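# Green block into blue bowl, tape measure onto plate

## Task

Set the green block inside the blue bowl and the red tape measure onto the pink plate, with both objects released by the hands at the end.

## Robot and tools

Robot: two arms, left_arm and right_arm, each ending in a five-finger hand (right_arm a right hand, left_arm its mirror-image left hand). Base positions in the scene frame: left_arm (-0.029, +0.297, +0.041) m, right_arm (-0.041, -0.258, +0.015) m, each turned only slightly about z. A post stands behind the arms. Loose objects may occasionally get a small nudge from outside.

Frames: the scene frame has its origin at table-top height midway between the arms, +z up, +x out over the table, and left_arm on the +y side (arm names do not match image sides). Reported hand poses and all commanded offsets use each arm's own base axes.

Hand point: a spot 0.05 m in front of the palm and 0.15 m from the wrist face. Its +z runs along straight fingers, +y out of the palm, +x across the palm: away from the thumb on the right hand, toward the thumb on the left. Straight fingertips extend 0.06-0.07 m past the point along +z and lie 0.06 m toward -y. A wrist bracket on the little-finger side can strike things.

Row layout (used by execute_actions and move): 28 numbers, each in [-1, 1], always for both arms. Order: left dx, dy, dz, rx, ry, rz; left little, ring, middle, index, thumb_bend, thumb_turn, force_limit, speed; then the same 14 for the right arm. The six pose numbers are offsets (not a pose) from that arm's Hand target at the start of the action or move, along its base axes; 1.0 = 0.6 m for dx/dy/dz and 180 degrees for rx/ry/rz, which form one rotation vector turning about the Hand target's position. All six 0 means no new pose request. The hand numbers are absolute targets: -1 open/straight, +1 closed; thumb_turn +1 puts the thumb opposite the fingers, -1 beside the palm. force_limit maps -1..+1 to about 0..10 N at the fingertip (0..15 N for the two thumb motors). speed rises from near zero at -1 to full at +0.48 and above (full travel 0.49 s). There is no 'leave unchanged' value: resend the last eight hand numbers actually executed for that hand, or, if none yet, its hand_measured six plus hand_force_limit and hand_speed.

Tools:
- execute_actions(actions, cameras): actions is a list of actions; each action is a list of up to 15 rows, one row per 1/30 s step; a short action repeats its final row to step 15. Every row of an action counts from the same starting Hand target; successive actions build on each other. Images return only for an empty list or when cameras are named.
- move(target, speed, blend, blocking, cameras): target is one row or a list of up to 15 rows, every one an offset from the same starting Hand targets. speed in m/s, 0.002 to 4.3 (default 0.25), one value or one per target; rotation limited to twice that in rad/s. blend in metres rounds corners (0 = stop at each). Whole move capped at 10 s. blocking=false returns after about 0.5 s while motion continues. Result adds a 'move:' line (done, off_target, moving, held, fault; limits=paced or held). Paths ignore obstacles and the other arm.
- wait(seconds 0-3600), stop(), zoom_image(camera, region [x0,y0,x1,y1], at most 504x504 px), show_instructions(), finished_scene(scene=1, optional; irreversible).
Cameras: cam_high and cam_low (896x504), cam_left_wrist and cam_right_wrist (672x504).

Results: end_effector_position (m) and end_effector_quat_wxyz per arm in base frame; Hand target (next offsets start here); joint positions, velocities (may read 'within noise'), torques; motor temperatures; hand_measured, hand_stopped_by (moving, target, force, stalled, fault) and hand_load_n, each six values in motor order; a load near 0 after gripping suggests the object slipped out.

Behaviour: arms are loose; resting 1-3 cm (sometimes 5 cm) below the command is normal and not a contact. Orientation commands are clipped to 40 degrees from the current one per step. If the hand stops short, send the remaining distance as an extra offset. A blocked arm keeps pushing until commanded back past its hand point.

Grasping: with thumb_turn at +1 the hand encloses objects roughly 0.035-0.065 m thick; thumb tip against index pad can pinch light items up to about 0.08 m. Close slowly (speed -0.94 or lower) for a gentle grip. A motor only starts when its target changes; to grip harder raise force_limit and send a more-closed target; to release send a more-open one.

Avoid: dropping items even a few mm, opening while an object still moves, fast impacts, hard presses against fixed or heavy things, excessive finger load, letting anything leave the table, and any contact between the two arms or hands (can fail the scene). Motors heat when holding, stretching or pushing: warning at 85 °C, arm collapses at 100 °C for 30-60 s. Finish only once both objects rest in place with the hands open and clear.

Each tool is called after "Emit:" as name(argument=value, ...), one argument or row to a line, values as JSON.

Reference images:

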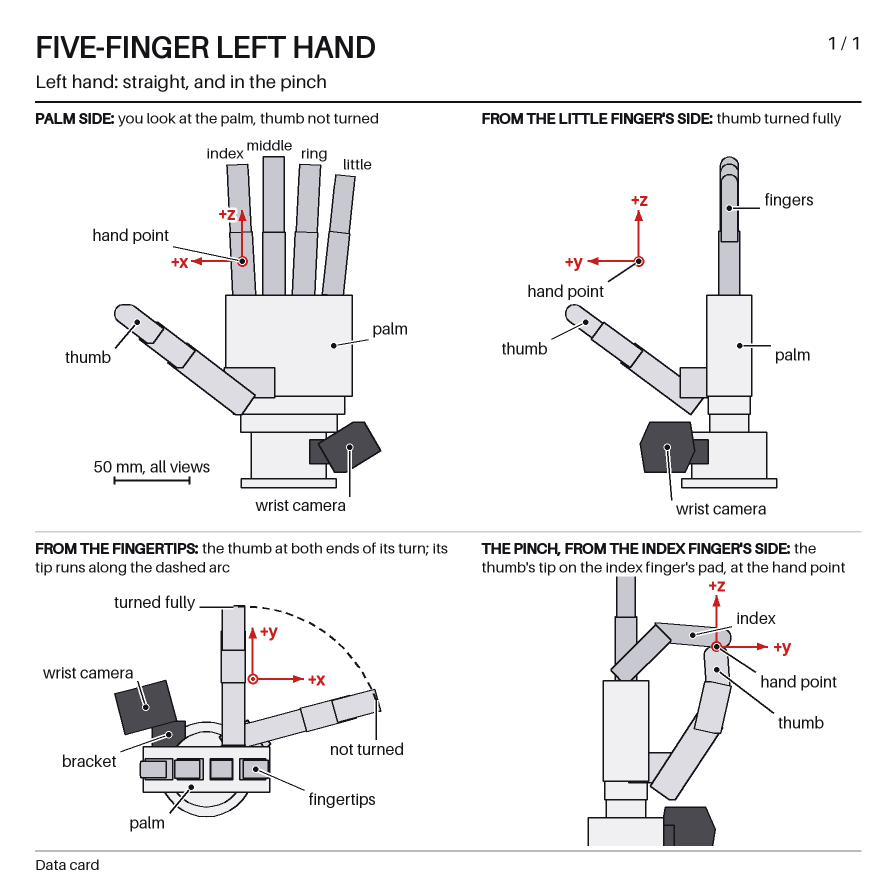

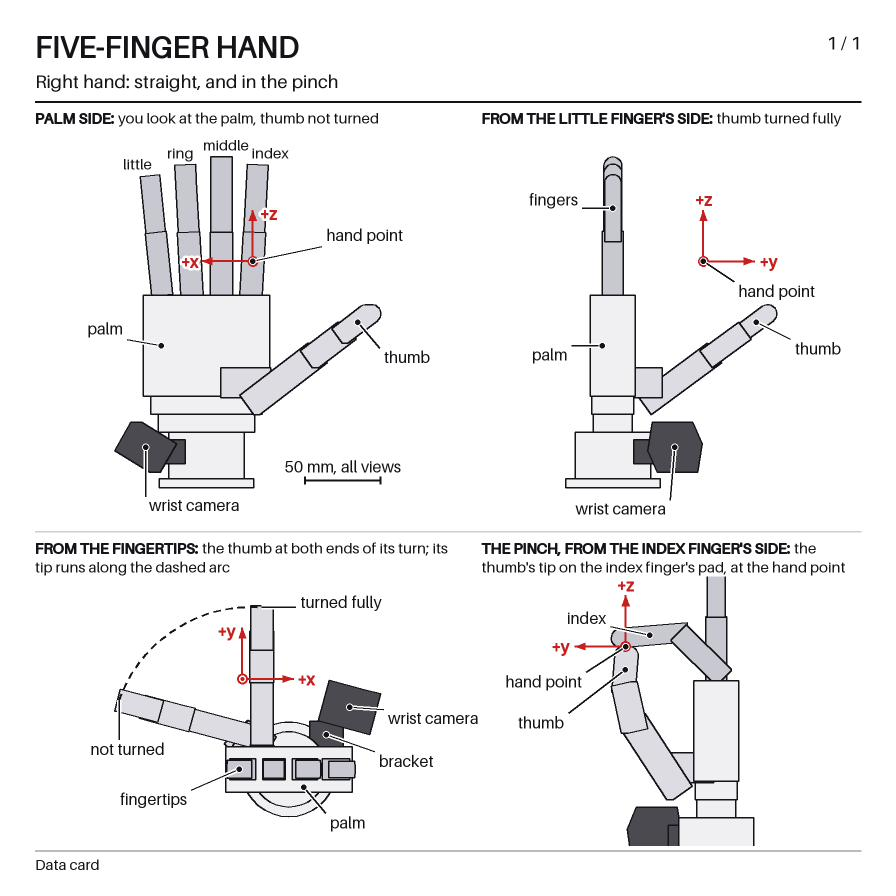

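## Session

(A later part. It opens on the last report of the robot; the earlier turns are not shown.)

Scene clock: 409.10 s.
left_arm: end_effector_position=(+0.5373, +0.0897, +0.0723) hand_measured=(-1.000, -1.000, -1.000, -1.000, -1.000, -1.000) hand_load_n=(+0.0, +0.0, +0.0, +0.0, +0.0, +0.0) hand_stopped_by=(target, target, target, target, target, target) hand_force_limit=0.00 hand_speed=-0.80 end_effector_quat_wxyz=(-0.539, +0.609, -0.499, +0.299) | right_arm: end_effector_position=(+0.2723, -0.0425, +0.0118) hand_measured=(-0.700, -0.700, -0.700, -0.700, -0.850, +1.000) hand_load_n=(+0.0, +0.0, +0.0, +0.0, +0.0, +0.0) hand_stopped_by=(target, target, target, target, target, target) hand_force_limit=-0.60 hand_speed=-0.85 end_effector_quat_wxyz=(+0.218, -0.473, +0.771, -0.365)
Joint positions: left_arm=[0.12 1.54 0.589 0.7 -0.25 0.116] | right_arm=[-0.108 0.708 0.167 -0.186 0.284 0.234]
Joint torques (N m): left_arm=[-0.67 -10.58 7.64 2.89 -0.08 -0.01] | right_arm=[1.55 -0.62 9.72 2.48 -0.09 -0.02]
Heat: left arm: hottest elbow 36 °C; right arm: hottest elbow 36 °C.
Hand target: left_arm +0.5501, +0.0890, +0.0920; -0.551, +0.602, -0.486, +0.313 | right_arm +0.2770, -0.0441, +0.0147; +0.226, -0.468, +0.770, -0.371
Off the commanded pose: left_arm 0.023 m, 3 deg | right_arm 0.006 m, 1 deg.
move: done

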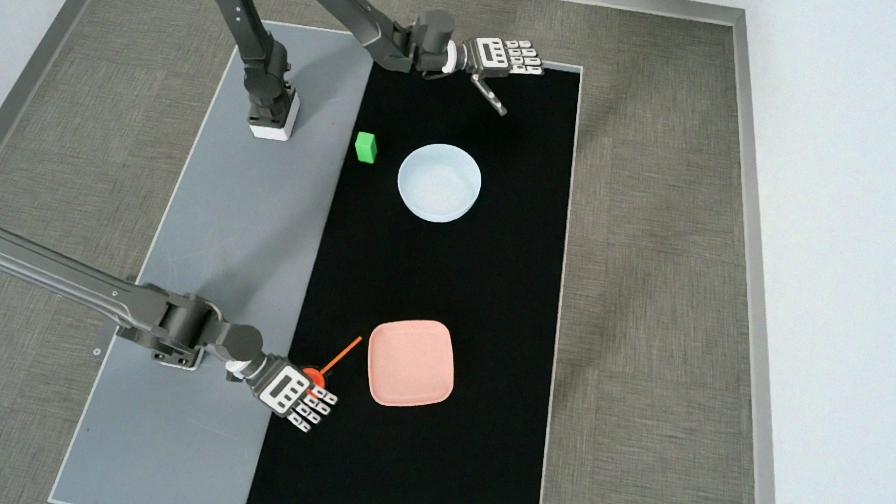

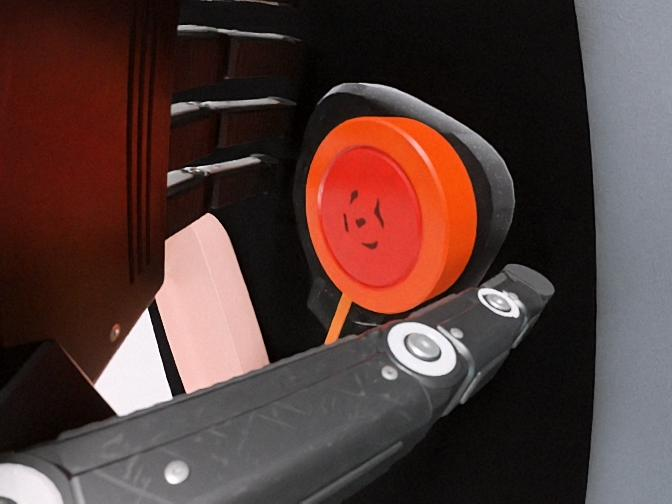

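Emit:
move(
  target=[0,0,0,0,0,0,-1,-1,-1,-1,-1,-1,0,-0.8,0.0083,0.006,0.0167,0,0,0,-0.7,-0.7,-0.7,-0.7,-0.85,1,-0.6,-0.85],
  speed=0.05,
  cameras=["cam_high","cam_right_wrist"],
)

Emit:
zoom_image(
  camera="cam_right_wrist",
  region=[250, 60, 600, 350],
)

Scene clock: 430.40 s.
left_arm: end_effector_position=(+0.5373, +0.0897, +0.0723) hand_measured=(-1.000, -1.000, -1.000, -1.000, -1.000, -1.000) hand_load_n=(-0.5, +0.0, +0.0, +0.0, +0.0, +0.0) hand_stopped_by=(target, target, target, target, target, target) hand_force_limit=0.00 hand_speed=-0.80 end_effector_quat_wxyz=(-0.539, +0.609, -0.499, +0.299) | right_arm: end_effector_position=(+0.2725, -0.0409, +0.0119) hand_measured=(-0.700, -0.700, -0.700, -0.700, -0.850, +1.000) hand_load_n=(+0.0, +0.0, +0.0, +0.0, +0.0, +0.0) hand_stopped_by=(target, target, target, target, target, target) hand_force_limit=-0.60 hand_speed=-0.85 end_effector_quat_wxyz=(+0.218, -0.476, +0.769, -0.367)
Joint positions: left_arm=[0.12 1.54 0.589 0.7 -0.25 0.116] | right_arm=[-0.096 0.708 0.167 -0.186 0.293 0.234]
Joint torques (N m): left_arm=[-0.79 -10.58 7.62 2.86 -0.08 -0.01] | right_arm=[3.08 -1.03 12.3 0.94 0.18 0.12]
Heat: left arm: hottest elbow 36 °C; right arm: hottest elbow 36 °C.
Hand target: left_arm +0.5501, +0.0890, +0.0920; -0.551, +0.602, -0.486, +0.313 | right_arm +0.2820, -0.0405, +0.0247; +0.226, -0.468, +0.770, -0.371
Off the commanded pose: left_arm 0.023 m, 3 deg | right_arm 0.016 m, 1 deg.
move: off_target (right_arm)

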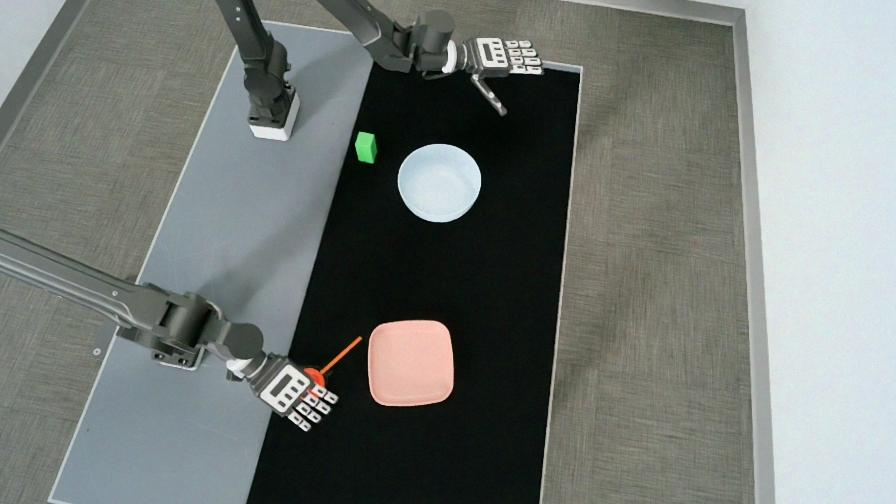

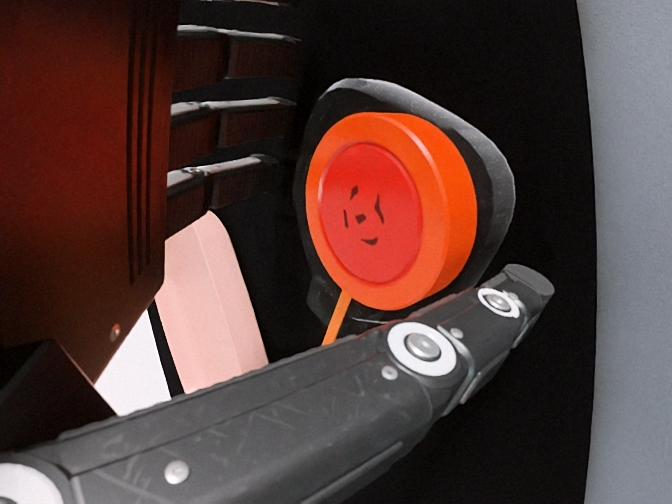

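Scaled by 1.440 from the camera's image (finer frame: 960x720).

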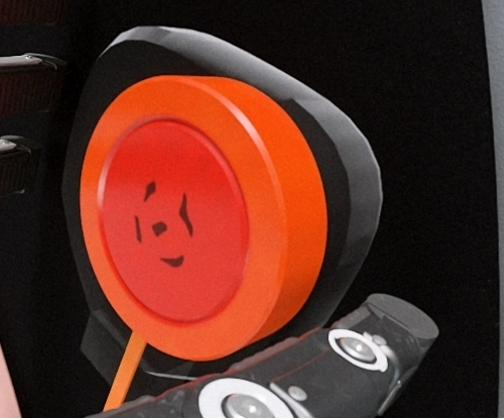

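Emit:
move(
  target=[0,0,0,0,0,0,-1,-1,-1,-1,-1,-1,0,-0.8,0,0,0.012,0,0,0,-0.7,-0.7,-0.7,-0.7,-0.85,1,-0.6,-0.85],
  speed=0.05,
  cameras=["cam_right_wrist"],
)

Scene clock: 434.23 s.
left_arm: end_effector_position=(+0.5373, +0.0897, +0.0723) hand_measured=(-1.000, -1.000, -1.000, -1.000, -1.000, -1.000) hand_load_n=(+0.0, +0.0, +0.0, +0.0, +0.0, +0.0) hand_stopped_by=(target, target, target, target, target, target) hand_force_limit=0.00 hand_speed=-0.80 end_effector_quat_wxyz=(-0.539, +0.609, -0.499, +0.299) | right_arm: end_effector_position=(+0.2670, -0.0395, +0.0095) hand_measured=(-0.700, -0.700, -0.700, -0.700, -0.850, +1.000) hand_load_n=(+0.0, -0.5, +0.5, +0.0, +0.0, +0.0) hand_stopped_by=(target, target, target, target, target, target) hand_force_limit=-0.60 hand_speed=-0.85 end_effector_quat_wxyz=(+0.211, -0.478, +0.773, -0.360)
Joint positions: left_arm=[0.12 1.54 0.589 0.7 -0.25 0.116] | right_arm=[-0.093 0.696 0.167 -0.22 0.295 0.242]
Joint torques (N m): left_arm=[-0.79 -10.46 7.6 2.89 -0.08 -0.02] | right_arm=[2.96 -1.61 13.65 0.88 0.14 0.11]
Heat: left arm: hottest elbow 36 °C; right arm: hottest elbow 36 °C.
Hand target: left_arm +0.5501, +0.0890, +0.0920; -0.551, +0.602, -0.486, +0.313 | right_arm +0.2820, -0.0405, +0.0319; +0.226, -0.468, +0.770, -0.371
Off the commanded pose: left_arm 0.023 m, 3 deg | right_arm 0.027 m, 2 deg.
move: off_target (right_arm)

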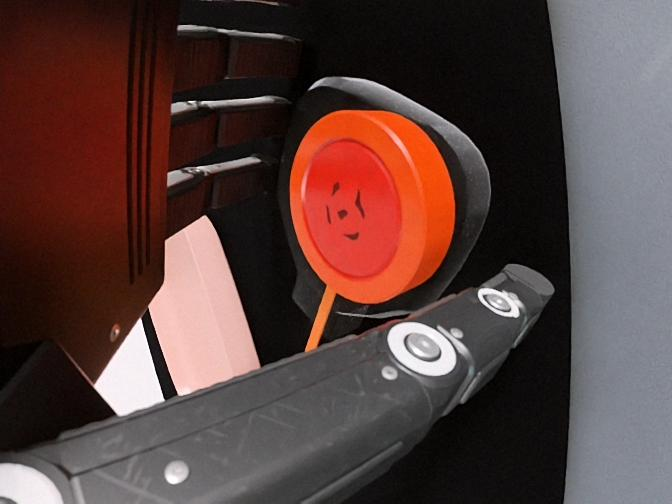

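Emit:
move(
  target=[
    [0,0,0,0,0,0,-1,-1,-1,-1,-1,-1,0,-0.8,0,0,0.07,0,0,0,-0.7,-0.7,-0.7,-0.7,-0.85,1,-0.6,-0.85],
    [0,0,0,0,0,0,-1,-1,-1,-1,-1,-1,0,-0.8,0,0,-0.0117,0,0,0,-0.7,-0.7,-0.7,-0.7,-0.85,1,-0.6,-0.85],
  ],
  speed=0.08,
  cameras=["cam_high","cam_low","cam_right_wrist"],
)

Emit:
zoom_image(
  camera="cam_low",
  region=[420, 210, 540, 280],
)

Scene clock: 444.53 s.
left_arm: end_effector_position=(+0.5373, +0.0897, +0.0723) hand_measured=(-1.000, -1.000, -1.000, -1.000, -1.000, -1.000) hand_load_n=(+0.0, +0.0, +0.0, +0.0, +0.0, -0.5) hand_stopped_by=(target, target, target, target, target, target) hand_force_limit=0.00 hand_speed=-0.80 end_effector_quat_wxyz=(-0.539, +0.609, -0.499, +0.299) | right_arm: end_effector_position=(+0.2760, -0.0403, +0.0209) hand_measured=(-0.700, -0.700, -0.700, -0.700, -0.850, +1.000) hand_load_n=(+0.0, +0.0, +0.0, +0.0, +0.0, +0.0) hand_stopped_by=(target, target, target, target, target, target) hand_force_limit=-0.60 hand_speed=-0.85 end_effector_quat_wxyz=(+0.217, -0.475, +0.771, -0.364)
Joint positions: left_arm=[0.12 1.54 0.589 0.7 -0.25 0.116] | right_arm=[-0.093 0.7 0.194 -0.228 0.295 0.242]
Joint torques (N m): left_arm=[-1.03 -10.58 7.62 2.88 -0.08 -0.03] | right_arm=[3.02 -0.67 10.02 2.47 0.16 0.13]
Heat: left arm: hottest elbow 36 °C; right arm: hottest elbow 38 °C.
Hand target: left_arm +0.5501, +0.0890, +0.0920; -0.551, +0.602, -0.486, +0.313 | right_arm +0.2820, -0.0405, +0.0249; +0.226, -0.468, +0.770, -0.371
Off the commanded pose: left_arm 0.023 m, 3 deg | right_arm 0.007 m, 2 deg.
move: done

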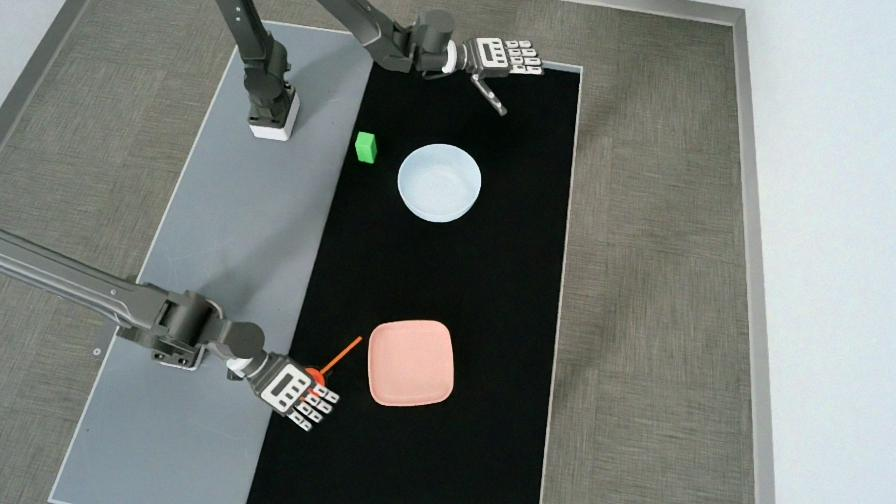

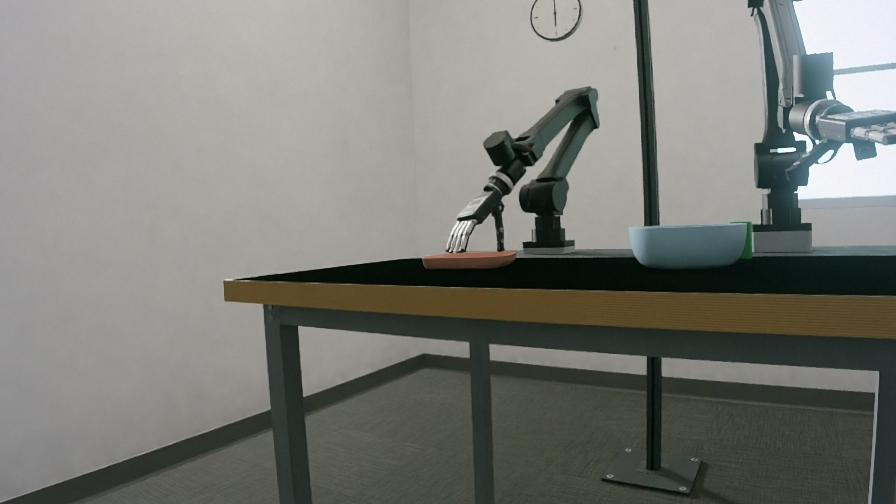

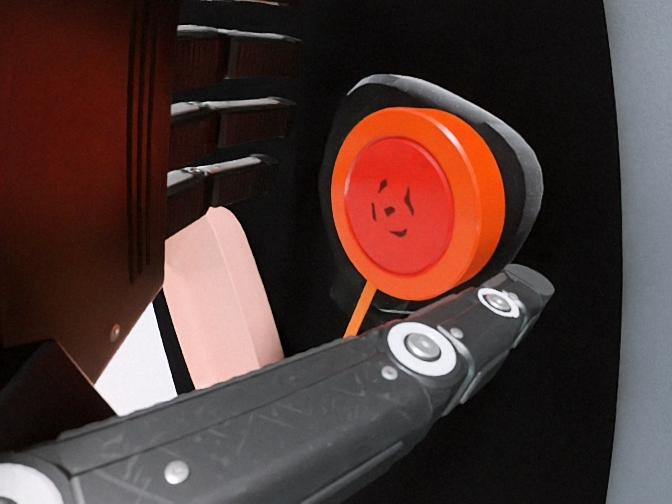

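Scaled by 4.200 from the camera's image (finer frame: 1280x720).

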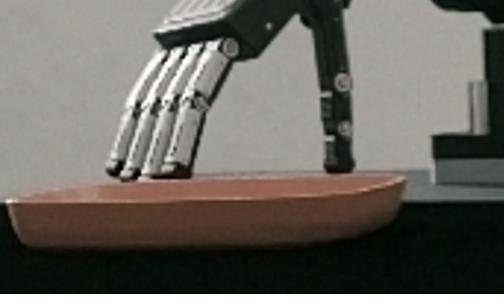

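Emit:
move(
  target=[0,0,0,0,0,0,-1,-1,-1,-1,-1,-1,0,-0.8,0,0,0,0,0,0,-0.56,-0.56,-0.56,-0.56,-0.8,1,-0.7,-0.9],
  cameras=["cam_high","cam_right_wrist"],
)

Scene clock: 453.47 s.
left_arm: end_effector_position=(+0.5373, +0.0897, +0.0723) hand_measured=(-1.000, -1.000, -1.000, -1.000, -1.000, -1.000) hand_load_n=(+0.0, +0.0, +0.0, +0.0, +0.0, -0.5) hand_stopped_by=(target, target, target, target, target, target) hand_force_limit=0.00 hand_speed=-0.80 end_effector_quat_wxyz=(-0.539, +0.609, -0.499, +0.299) | right_arm: end_effector_position=(+0.2760, -0.0403, +0.0209) hand_measured=(-0.560, -0.560, -0.560, -0.560, -0.800, +1.000) hand_load_n=(+0.0, +0.0, +0.0, +0.0, +0.0, +0.0) hand_stopped_by=(target, target, target, target, target, target) hand_force_limit=-0.70 hand_speed=-0.90 end_effector_quat_wxyz=(+0.217, -0.475, +0.771, -0.364)
Joint positions: left_arm=[0.12 1.54 0.589 0.7 -0.25 0.116] | right_arm=[-0.093 0.7 0.194 -0.228 0.295 0.242]
Joint torques (N m): left_arm=[-0.85 -10.58 7.58 2.88 -0.08 -0.02] | right_arm=[3.14 -0.79 10.02 2.44 0.16 0.12]
Heat: left arm: hottest elbow 36 °C; right arm: hottest elbow 37 °C.
Hand target: left_arm +0.5501, +0.0890, +0.0920; -0.551, +0.602, -0.486, +0.313 | right_arm +0.2820, -0.0405, +0.0249; +0.226, -0.468, +0.770, -0.371
Off the commanded pose: left_arm 0.023 m, 3 deg | right_arm 0.007 m, 2 deg.
move: done

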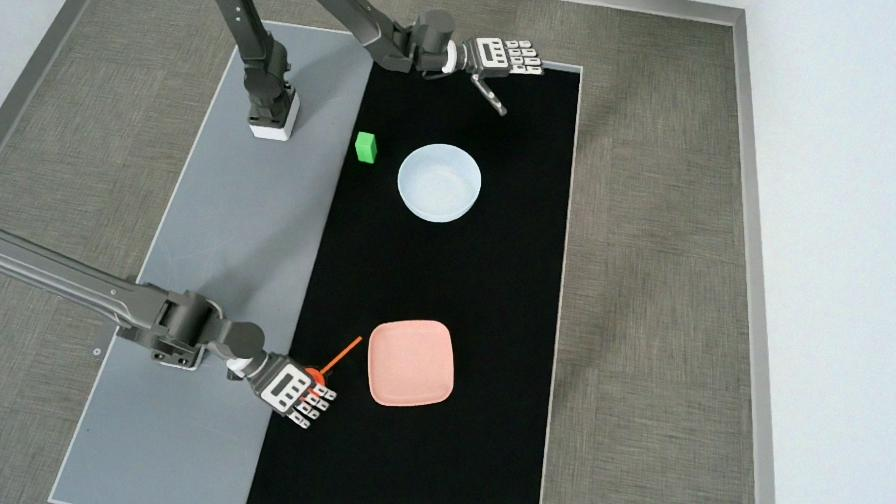

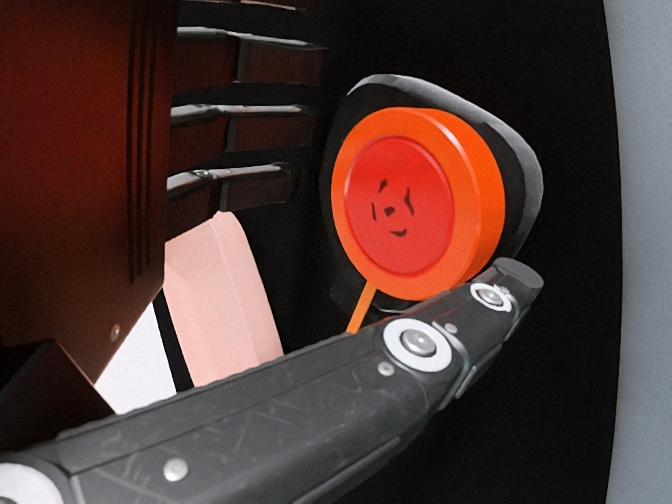

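Emit:
move(
  target=[0,0,0,0,0,0,-1,-1,-1,-1,-1,-1,0,-0.8,0,0,0,0,0,0,-0.46,-0.46,-0.46,-0.46,-0.75,1,-0.7,-0.92],
  cameras=["cam_high","cam_right_wrist"],
)

Scene clock: 460.50 s.
left_arm: end_effector_position=(+0.5373, +0.0897, +0.0723) hand_measured=(-1.000, -1.000, -1.000, -1.000, -1.000, -1.000) hand_load_n=(-0.5, +0.0, +0.0, +0.0, +0.0, +0.0) hand_stopped_by=(target, target, target, target, target, target) hand_force_limit=0.00 hand_speed=-0.80 end_effector_quat_wxyz=(-0.539, +0.609, -0.499, +0.299) | right_arm: end_effector_position=(+0.2760, -0.0403, +0.0209) hand_measured=(-0.460, -0.460, -0.460, -0.460, -0.750, +1.000) hand_load_n=(+0.0, +0.0, +0.0, +0.0, +0.0, -0.5) hand_stopped_by=(target, target, target, target, target, target) hand_force_limit=-0.70 hand_speed=-0.92 end_effector_quat_wxyz=(+0.217, -0.475, +0.771, -0.364)
Joint positions: left_arm=[0.12 1.54 0.589 0.7 -0.25 0.116] | right_arm=[-0.093 0.7 0.194 -0.228 0.295 0.242]
Joint torques (N m): left_arm=[-0.56 -10.64 7.66 2.89 -0.08 -0.01] | right_arm=[3.14 -0.79 10.02 2.47 0.17 0.12]
Heat: left arm: hottest elbow 36 °C; right arm: hottest elbow 37 °C.
Hand target: left_arm +0.5501, +0.0890, +0.0920; -0.551, +0.602, -0.486, +0.313 | right_arm +0.2820, -0.0405, +0.0249; +0.226, -0.468, +0.770, -0.371
Off the commanded pose: left_arm 0.023 m, 3 deg | right_arm 0.007 m, 2 deg.
move: done

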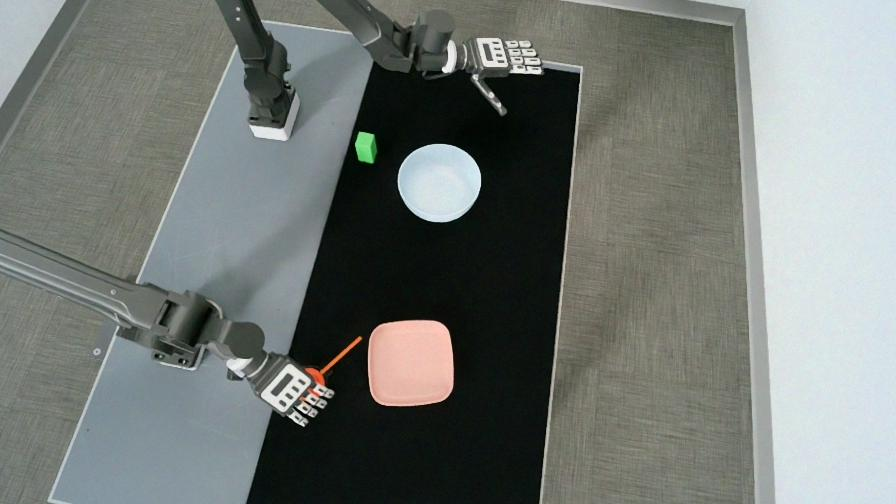

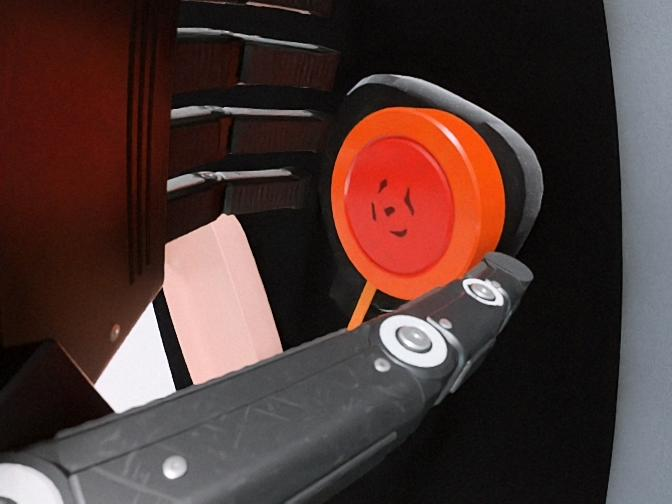

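Emit:
move(
  target=[0,0,0,0,0,0,-1,-1,-1,-1,-1,-1,0,-0.8,0,0,0,0,0,0,-0.36,-0.36,-0.36,-0.36,-0.7,1,-0.7,-0.92],
  cameras=["cam_high","cam_right_wrist"],
)

Emit:
zoom_image(
  camera="cam_right_wrist",
  region=[250, 60, 600, 350],
)

Scene clock: 465.37 s.
left_arm: end_effector_position=(+0.5373, +0.0897, +0.0723) hand_measured=(-1.000, -1.000, -1.000, -1.000, -1.000, -1.000) hand_load_n=(+0.0, +0.0, +0.0, +0.0, +0.0, +0.0) hand_stopped_by=(target, target, target, target, target, target) hand_force_limit=0.00 hand_speed=-0.80 end_effector_quat_wxyz=(-0.539, +0.609, -0.499, +0.299) | right_arm: end_effector_position=(+0.2760, -0.0403, +0.0209) hand_measured=(-0.360, -0.360, -0.360, -0.360, -0.702, +1.000) hand_load_n=(+0.0, +0.0, +1.0, +0.0, +1.0, +0.0) hand_stopped_by=(target, target, target, target, target, target) hand_force_limit=-0.70 hand_speed=-0.92 end_effector_quat_wxyz=(+0.217, -0.475, +0.771, -0.364)
Joint positions: left_arm=[0.12 1.54 0.589 0.7 -0.25 0.116] | right_arm=[-0.093 0.7 0.194 -0.228 0.295 0.242]
Joint torques (N m): left_arm=[-0.67 -10.46 7.61 2.85 -0.09 -0.01] | right_arm=[3.08 -0.73 10 2.41 0.16 0.12]
Heat: left arm: hottest elbow 36 °C; right arm: hottest elbow 37 °C.
Hand target: left_arm +0.5501, +0.0890, +0.0920; -0.551, +0.602, -0.486, +0.313 | right_arm +0.2820, -0.0405, +0.0249; +0.226, -0.468, +0.770, -0.371
Off the commanded pose: left_arm 0.023 m, 3 deg | right_arm 0.007 m, 2 deg.
move: done

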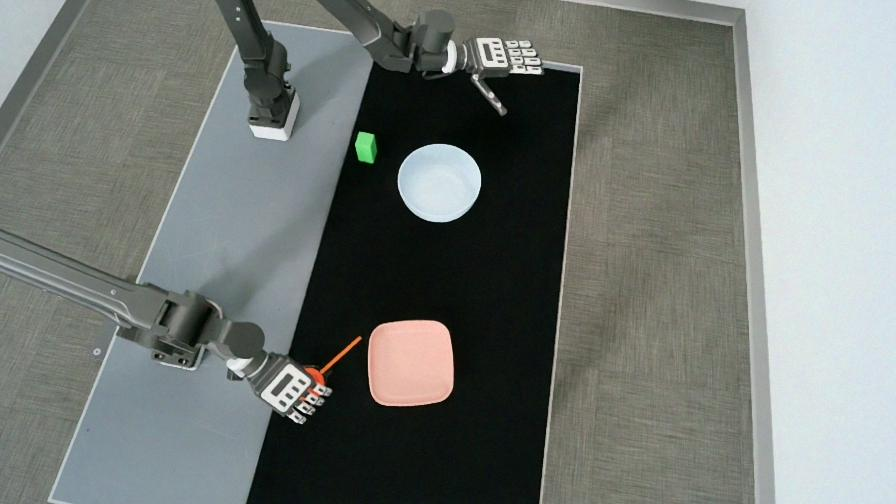

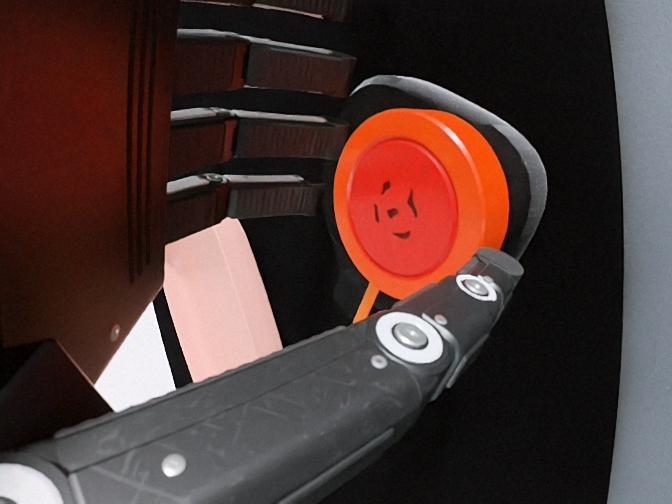

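Scaled by 1.440 from the camera's image (finer frame: 960x720).

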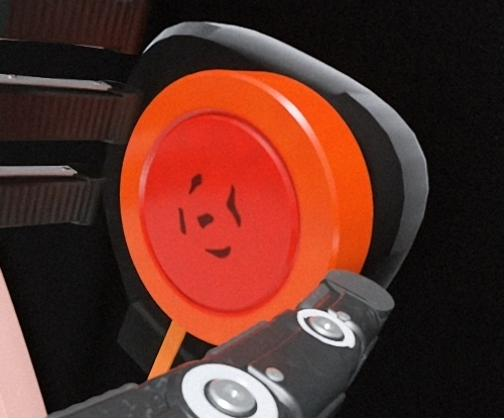

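Emit:
move(
  target=[0,0,0,0,0,0,-1,-1,-1,-1,-1,-1,0,-0.8,0,0,0,0,0,0,-0.36,-0.36,-0.26,-0.26,-0.6,1,-0.5,-0.93],
  cameras=["cam_high","cam_right_wrist"],
)

Emit:
zoom_image(
  camera="cam_right_wrist",
  region=[250, 60, 600, 350],
)

Scene clock: 473.77 s.
left_arm: end_effector_position=(+0.5373, +0.0897, +0.0723) hand_measured=(-1.000, -1.000, -1.000, -1.000, -1.000, -1.000) hand_load_n=(+0.0, +0.0, +0.0, +0.0, +0.0, +0.0) hand_stopped_by=(target, target, target, target, target, target) hand_force_limit=0.00 hand_speed=-0.80 end_effector_quat_wxyz=(-0.539, +0.609, -0.499, +0.299) | right_arm: end_effector_position=(+0.2778, -0.0409, +0.0226) hand_measured=(-0.360, -0.360, -0.336, -0.260, -0.600, +1.000) hand_load_n=(+0.0, +0.0, +0.0, +0.0, +0.0, +0.0) hand_stopped_by=(target, target, force, target, target, target) hand_force_limit=-0.50 hand_speed=-0.93 end_effector_quat_wxyz=(+0.220, -0.473, +0.770, -0.367)
Joint positions: left_arm=[0.12 1.54 0.589 0.7 -0.25 0.116] | right_arm=[-0.095 0.699 0.194 -0.22 0.295 0.242]
Joint torques (N m): left_arm=[-0.79 -10.52 7.6 2.91 -0.08 -0.02] | right_arm=[3.08 -0.67 9.99 2.17 0.15 0.12]
Heat: left arm: hottest elbow 36 °C; right arm: hottest elbow 37 °C.
Hand target: left_arm +0.5501, +0.0890, +0.0920; -0.551, +0.602, -0.486, +0.313 | right_arm +0.2820, -0.0405, +0.0249; +0.226, -0.468, +0.770, -0.371
Off the commanded pose: left_arm 0.023 m, 3 deg | right_arm 0.005 m, 1 deg.
move: done

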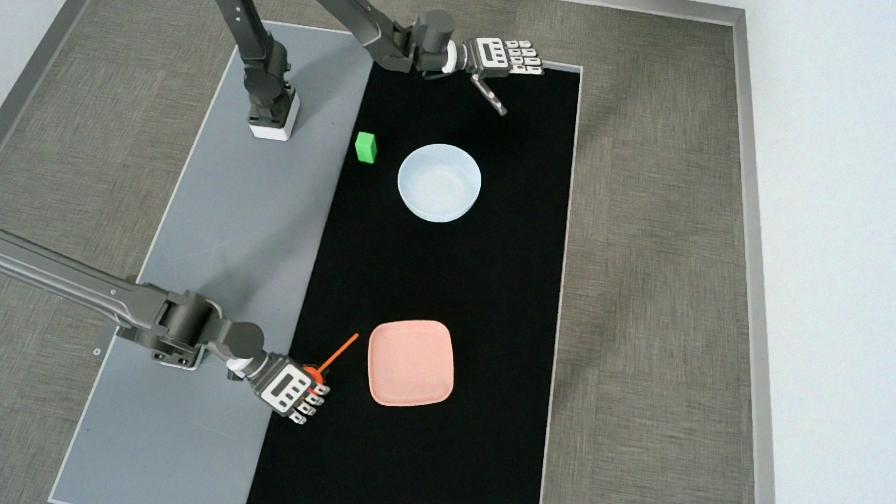

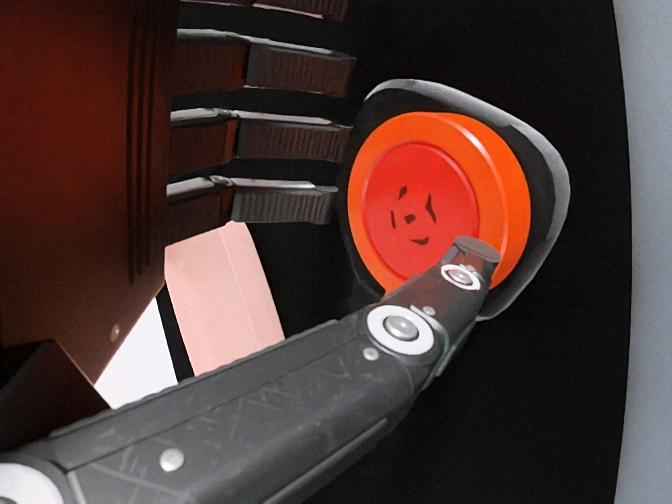

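Scaled by 1.440 from the camera's image (finer frame: 960x720).

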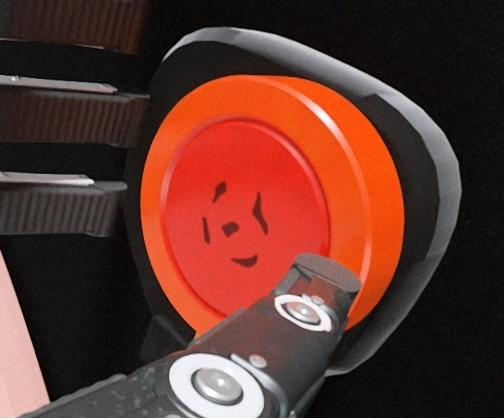

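Emit:
move(
  target=[
    [0,0,0,0,0,0,-1,-1,-1,-1,-1,-1,0,-0.8,0,0,0.06,0,0,0,-0.36,-0.36,-0.336,-0.26,-0.6,1,-0.5,-0.5],
    [0,0,0,0,0,0,-1,-1,-1,-1,-1,-1,0,-0.8,-0.015,0.0077,0.06,0,0,0,-0.6,-0.6,-0.6,-0.6,-0.9,1,-0.5,-0.5],
    [0,0,0,0,0,0,-1,-1,-1,-1,-1,-1,0,-0.8,-0.015,0.0077,0.0,0,0,0,-0.6,-0.6,-0.6,-0.6,-0.9,1,-0.5,-0.5],
  ],
  speed=0.08,
  cameras=["cam_high","cam_right_wrist"],
)

Emit:
zoom_image(
  camera="cam_right_wrist",
  region=[250, 60, 600, 350],
)

Emit:
zoom_image(
  camera="cam_high",
  region=[260, 330, 380, 440],
)

Scene clock: 501.93 s.
left_arm: end_effector_position=(+0.5373, +0.0897, +0.0723) hand_measured=(-1.000, -1.000, -1.000, -1.000, -1.000, -1.000) hand_load_n=(-0.5, -0.5, +0.0, +0.0, +0.0, +0.0) hand_stopped_by=(target, target, target, target, target, target) hand_force_limit=0.00 hand_speed=-0.80 end_effector_quat_wxyz=(-0.539, +0.609, -0.499, +0.299) | right_arm: end_effector_position=(+0.2666, -0.0366, +0.0222) hand_measured=(-0.600, -0.600, -0.600, -0.600, -0.900, +1.000) hand_load_n=(-0.5, +0.0, +0.0, +0.0, +0.0, +0.0) hand_stopped_by=(target, target, target, target, target, target) hand_force_limit=-0.50 hand_speed=-0.50 end_effector_quat_wxyz=(+0.217, -0.480, +0.766, -0.368)
Joint positions: left_arm=[0.12 1.54 0.589 0.7 -0.25 0.116] | right_arm=[-0.07 0.63 0.179 -0.28 0.312 0.242]
Joint torques (N m): left_arm=[-0.67 -10.52 7.61 2.84 -0.07 -0.02] | right_arm=[3.08 0.03 10.37 2.44 0.17 0.2]
Heat: left arm: hottest elbow 36 °C; right arm: hottest elbow 37 °C.
Hand target: left_arm +0.5501, +0.0890, +0.0920; -0.551, +0.602, -0.486, +0.313 | right_arm +0.2730, -0.0359, +0.0249; +0.226, -0.468, +0.770, -0.371
Off the commanded pose: left_arm 0.023 m, 3 deg | right_arm 0.007 m, 2 deg.
move: done; target 2's new numbers were sent with right_arm's hand 0.023 m and 2 deg from that target

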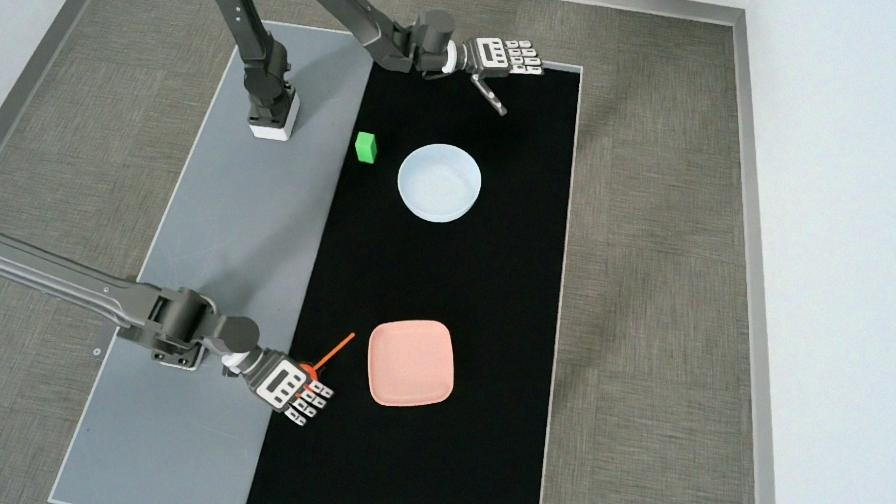

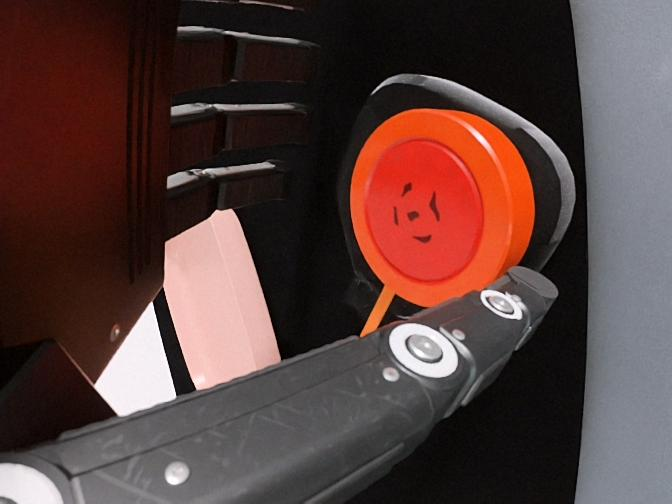

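Scaled by 1.440 from the camera's image (finer frame: 960x720).

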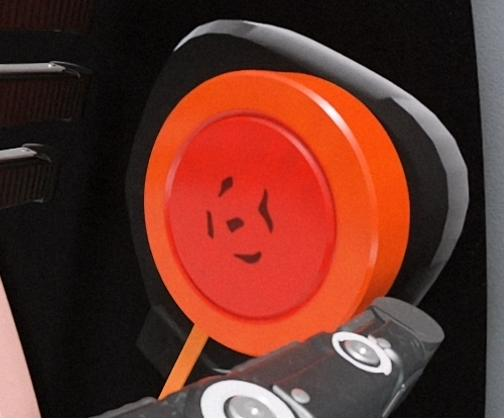

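Scaled by 4.200 from the camera's image (finer frame: 1280x720).

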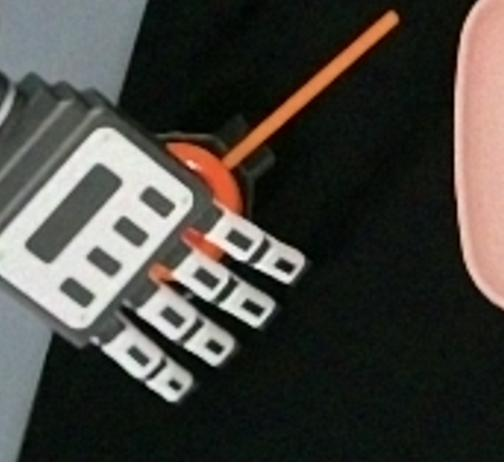

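Emit:
move(
  target=[
    [0,0,0,0,0,0,-1,-1,-1,-1,-1,-1,0,-0.8,-0.0,0.0,0.03,0,0,0,-0.5,-0.5,-0.5,-0.5,-0.94,1,-0.5,-0.5],
    [0,0,0,0,0,0,-1,-1,-1,-1,-1,-1,0,-0.8,-0.0117,-0.0017,-0.013,0,0,0,-0.5,-0.5,-0.5,-0.5,-0.94,1,-0.5,-0.5],
  ],
  speed=0.06,
  cameras=["cam_high","cam_low","cam_right_wrist"],
)

Emit:
zoom_image(
  camera="cam_right_wrist",
  region=[250, 60, 600, 350],
)

Emit:
zoom_image(
  camera="cam_low",
  region=[420, 210, 540, 280],
)

Scene clock: 524.90 s.
left_arm: end_effector_position=(+0.5373, +0.0897, +0.0723) hand_measured=(-1.000, -1.000, -1.000, -1.000, -1.000, -1.000) hand_load_n=(+0.0, +0.0, +0.0, +0.0, +0.0, +0.0) hand_stopped_by=(target, target, target, target, target, target) hand_force_limit=0.00 hand_speed=-0.80 end_effector_quat_wxyz=(-0.539, +0.609, -0.499, +0.299) | right_arm: end_effector_position=(+0.2609, -0.0362, +0.0156) hand_measured=(-0.500, -0.500, -0.500, -0.500, -0.940, +1.000) hand_load_n=(+0.0, +0.0, +0.0, +0.0, +0.0, +0.0) hand_stopped_by=(target, target, target, target, target, target) hand_force_limit=-0.50 hand_speed=-0.50 end_effector_quat_wxyz=(+0.219, -0.479, +0.766, -0.369)
Joint positions: left_arm=[0.12 1.54 0.589 0.7 -0.25 0.116] | right_arm=[-0.07 0.608 0.153 -0.271 0.312 0.242]
Joint torques (N m): left_arm=[-0.73 -10.64 7.65 2.84 -0.08 -0.02] | right_arm=[2.2 0.32 10.22 2.45 -0.06 0.15]
Heat: left arm: hottest elbow 36 °C; right arm: hottest elbow 35 °C.
Hand target: left_arm +0.5501, +0.0890, +0.0920; -0.551, +0.602, -0.486, +0.313 | right_arm +0.2660, -0.0369, +0.0171; +0.226, -0.468, +0.770, -0.371
Off the commanded pose: left_arm 0.023 m, 3 deg | right_arm 0.005 m, 2 deg.
move: done

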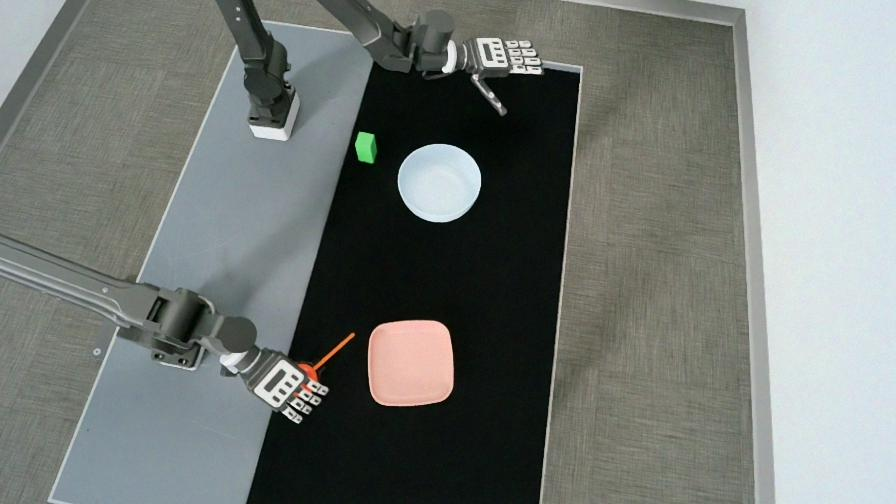

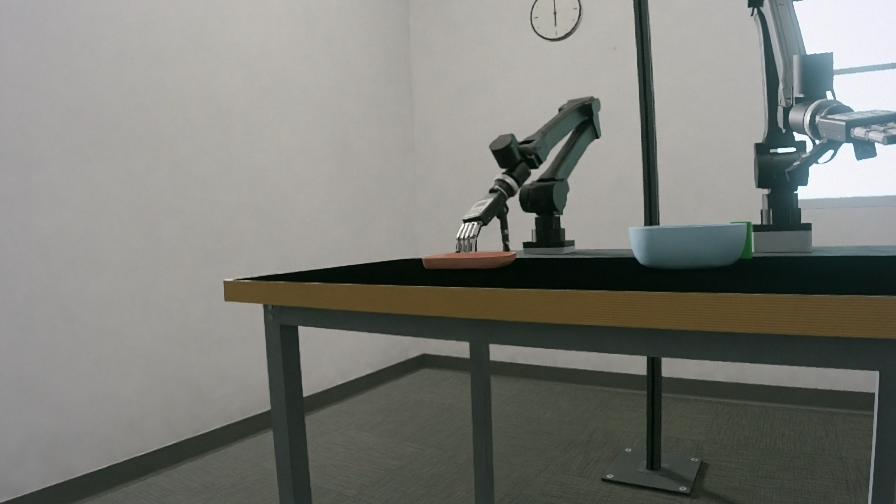

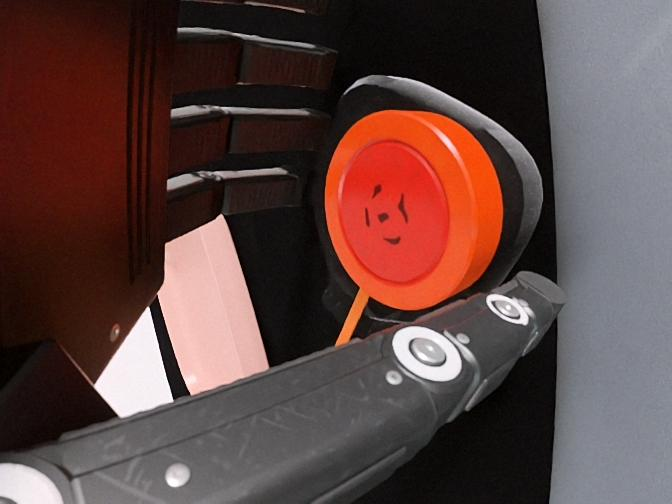

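Scaled by 1.440 from the camera's image (finer frame: 960x720).

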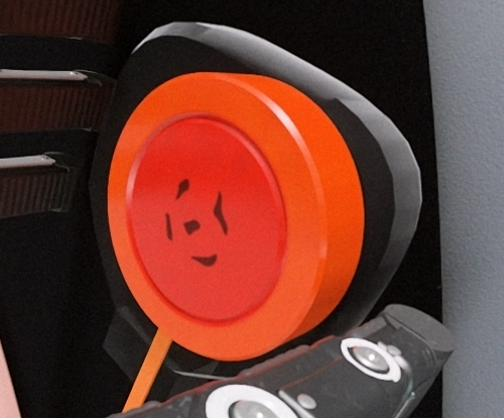

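Scaled by 4.200 from the camera's image (finer frame: 1280x720).

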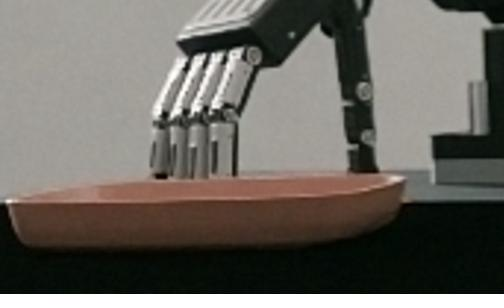

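Emit:
move(
  target=[0,0,0,0,0,0,-1,-1,-1,-1,-1,-1,0,-0.8,0,0,0,0,0,0,-0.4,-0.4,-0.4,-0.4,-0.8,1,-0.7,-0.92],
  cameras=["cam_high","cam_right_wrist"],
)

Emit:
zoom_image(
  camera="cam_right_wrist",
  region=[250, 60, 600, 350],
)

Scene clock: 531.10 s.
left_arm: end_effector_position=(+0.5373, +0.0897, +0.0723) hand_measured=(-1.000, -1.000, -1.000, -1.000, -1.000, -1.000) hand_load_n=(+0.0, +0.0, +0.0, +0.0, +0.0, +0.0) hand_stopped_by=(target, target, target, target, target, target) hand_force_limit=0.00 hand_speed=-0.80 end_effector_quat_wxyz=(-0.539, +0.609, -0.499, +0.299) | right_arm: end_effector_position=(+0.2609, -0.0362, +0.0156) hand_measured=(-0.400, -0.400, -0.400, -0.400, -0.800, +1.000) hand_load_n=(+0.0, +0.0, +0.0, +0.0, +0.0, +0.0) hand_stopped_by=(target, target, target, target, target, target) hand_force_limit=-0.70 hand_speed=-0.92 end_effector_quat_wxyz=(+0.219, -0.479, +0.766, -0.369)
Joint positions: left_arm=[0.12 1.54 0.589 0.7 -0.25 0.116] | right_arm=[-0.07 0.608 0.153 -0.271 0.312 0.242]
Joint torques (N m): left_arm=[-0.85 -10.52 7.62 2.88 -0.07 -0.01] | right_arm=[2.2 0.26 10.17 2.47 -0.07 0.15]
Heat: left arm: hottest elbow 36 °C; right arm: hottest elbow 36 °C.
Hand target: left_arm +0.5501, +0.0890, +0.0920; -0.551, +0.602, -0.486, +0.313 | right_arm +0.2660, -0.0369, +0.0171; +0.226, -0.468, +0.770, -0.371
Off the commanded pose: left_arm 0.023 m, 3 deg | right_arm 0.005 m, 2 deg.
move: done

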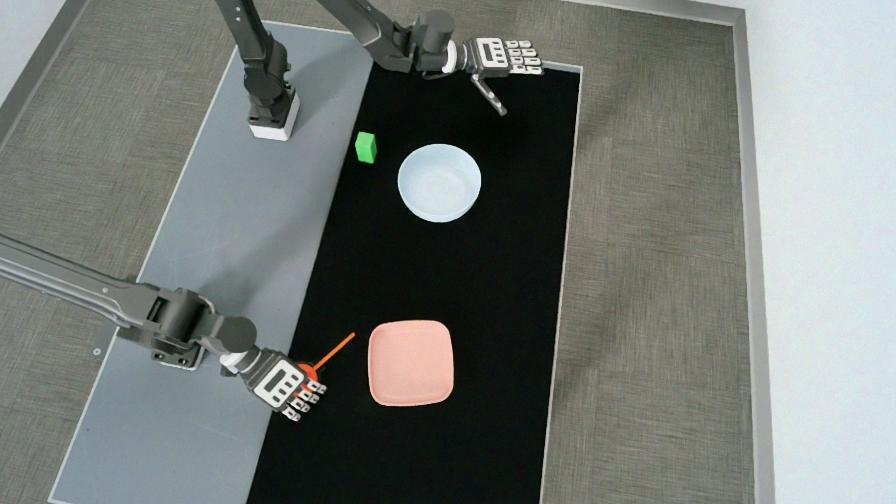

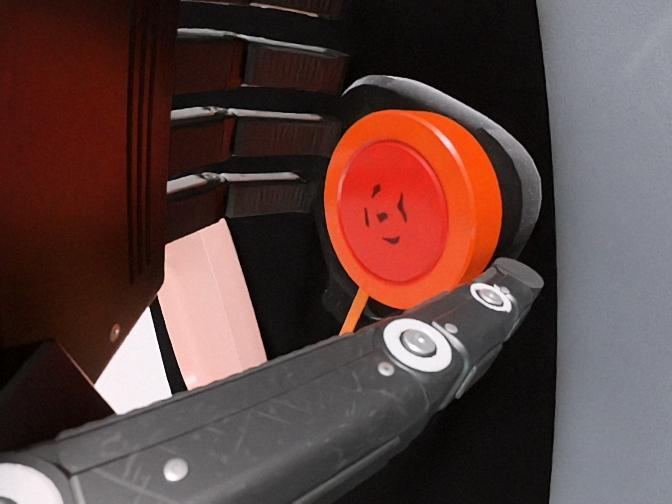

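Scaled by 1.440 from the camera's image (finer frame: 960x720).

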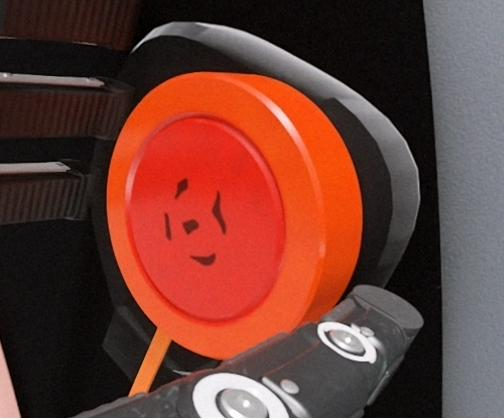

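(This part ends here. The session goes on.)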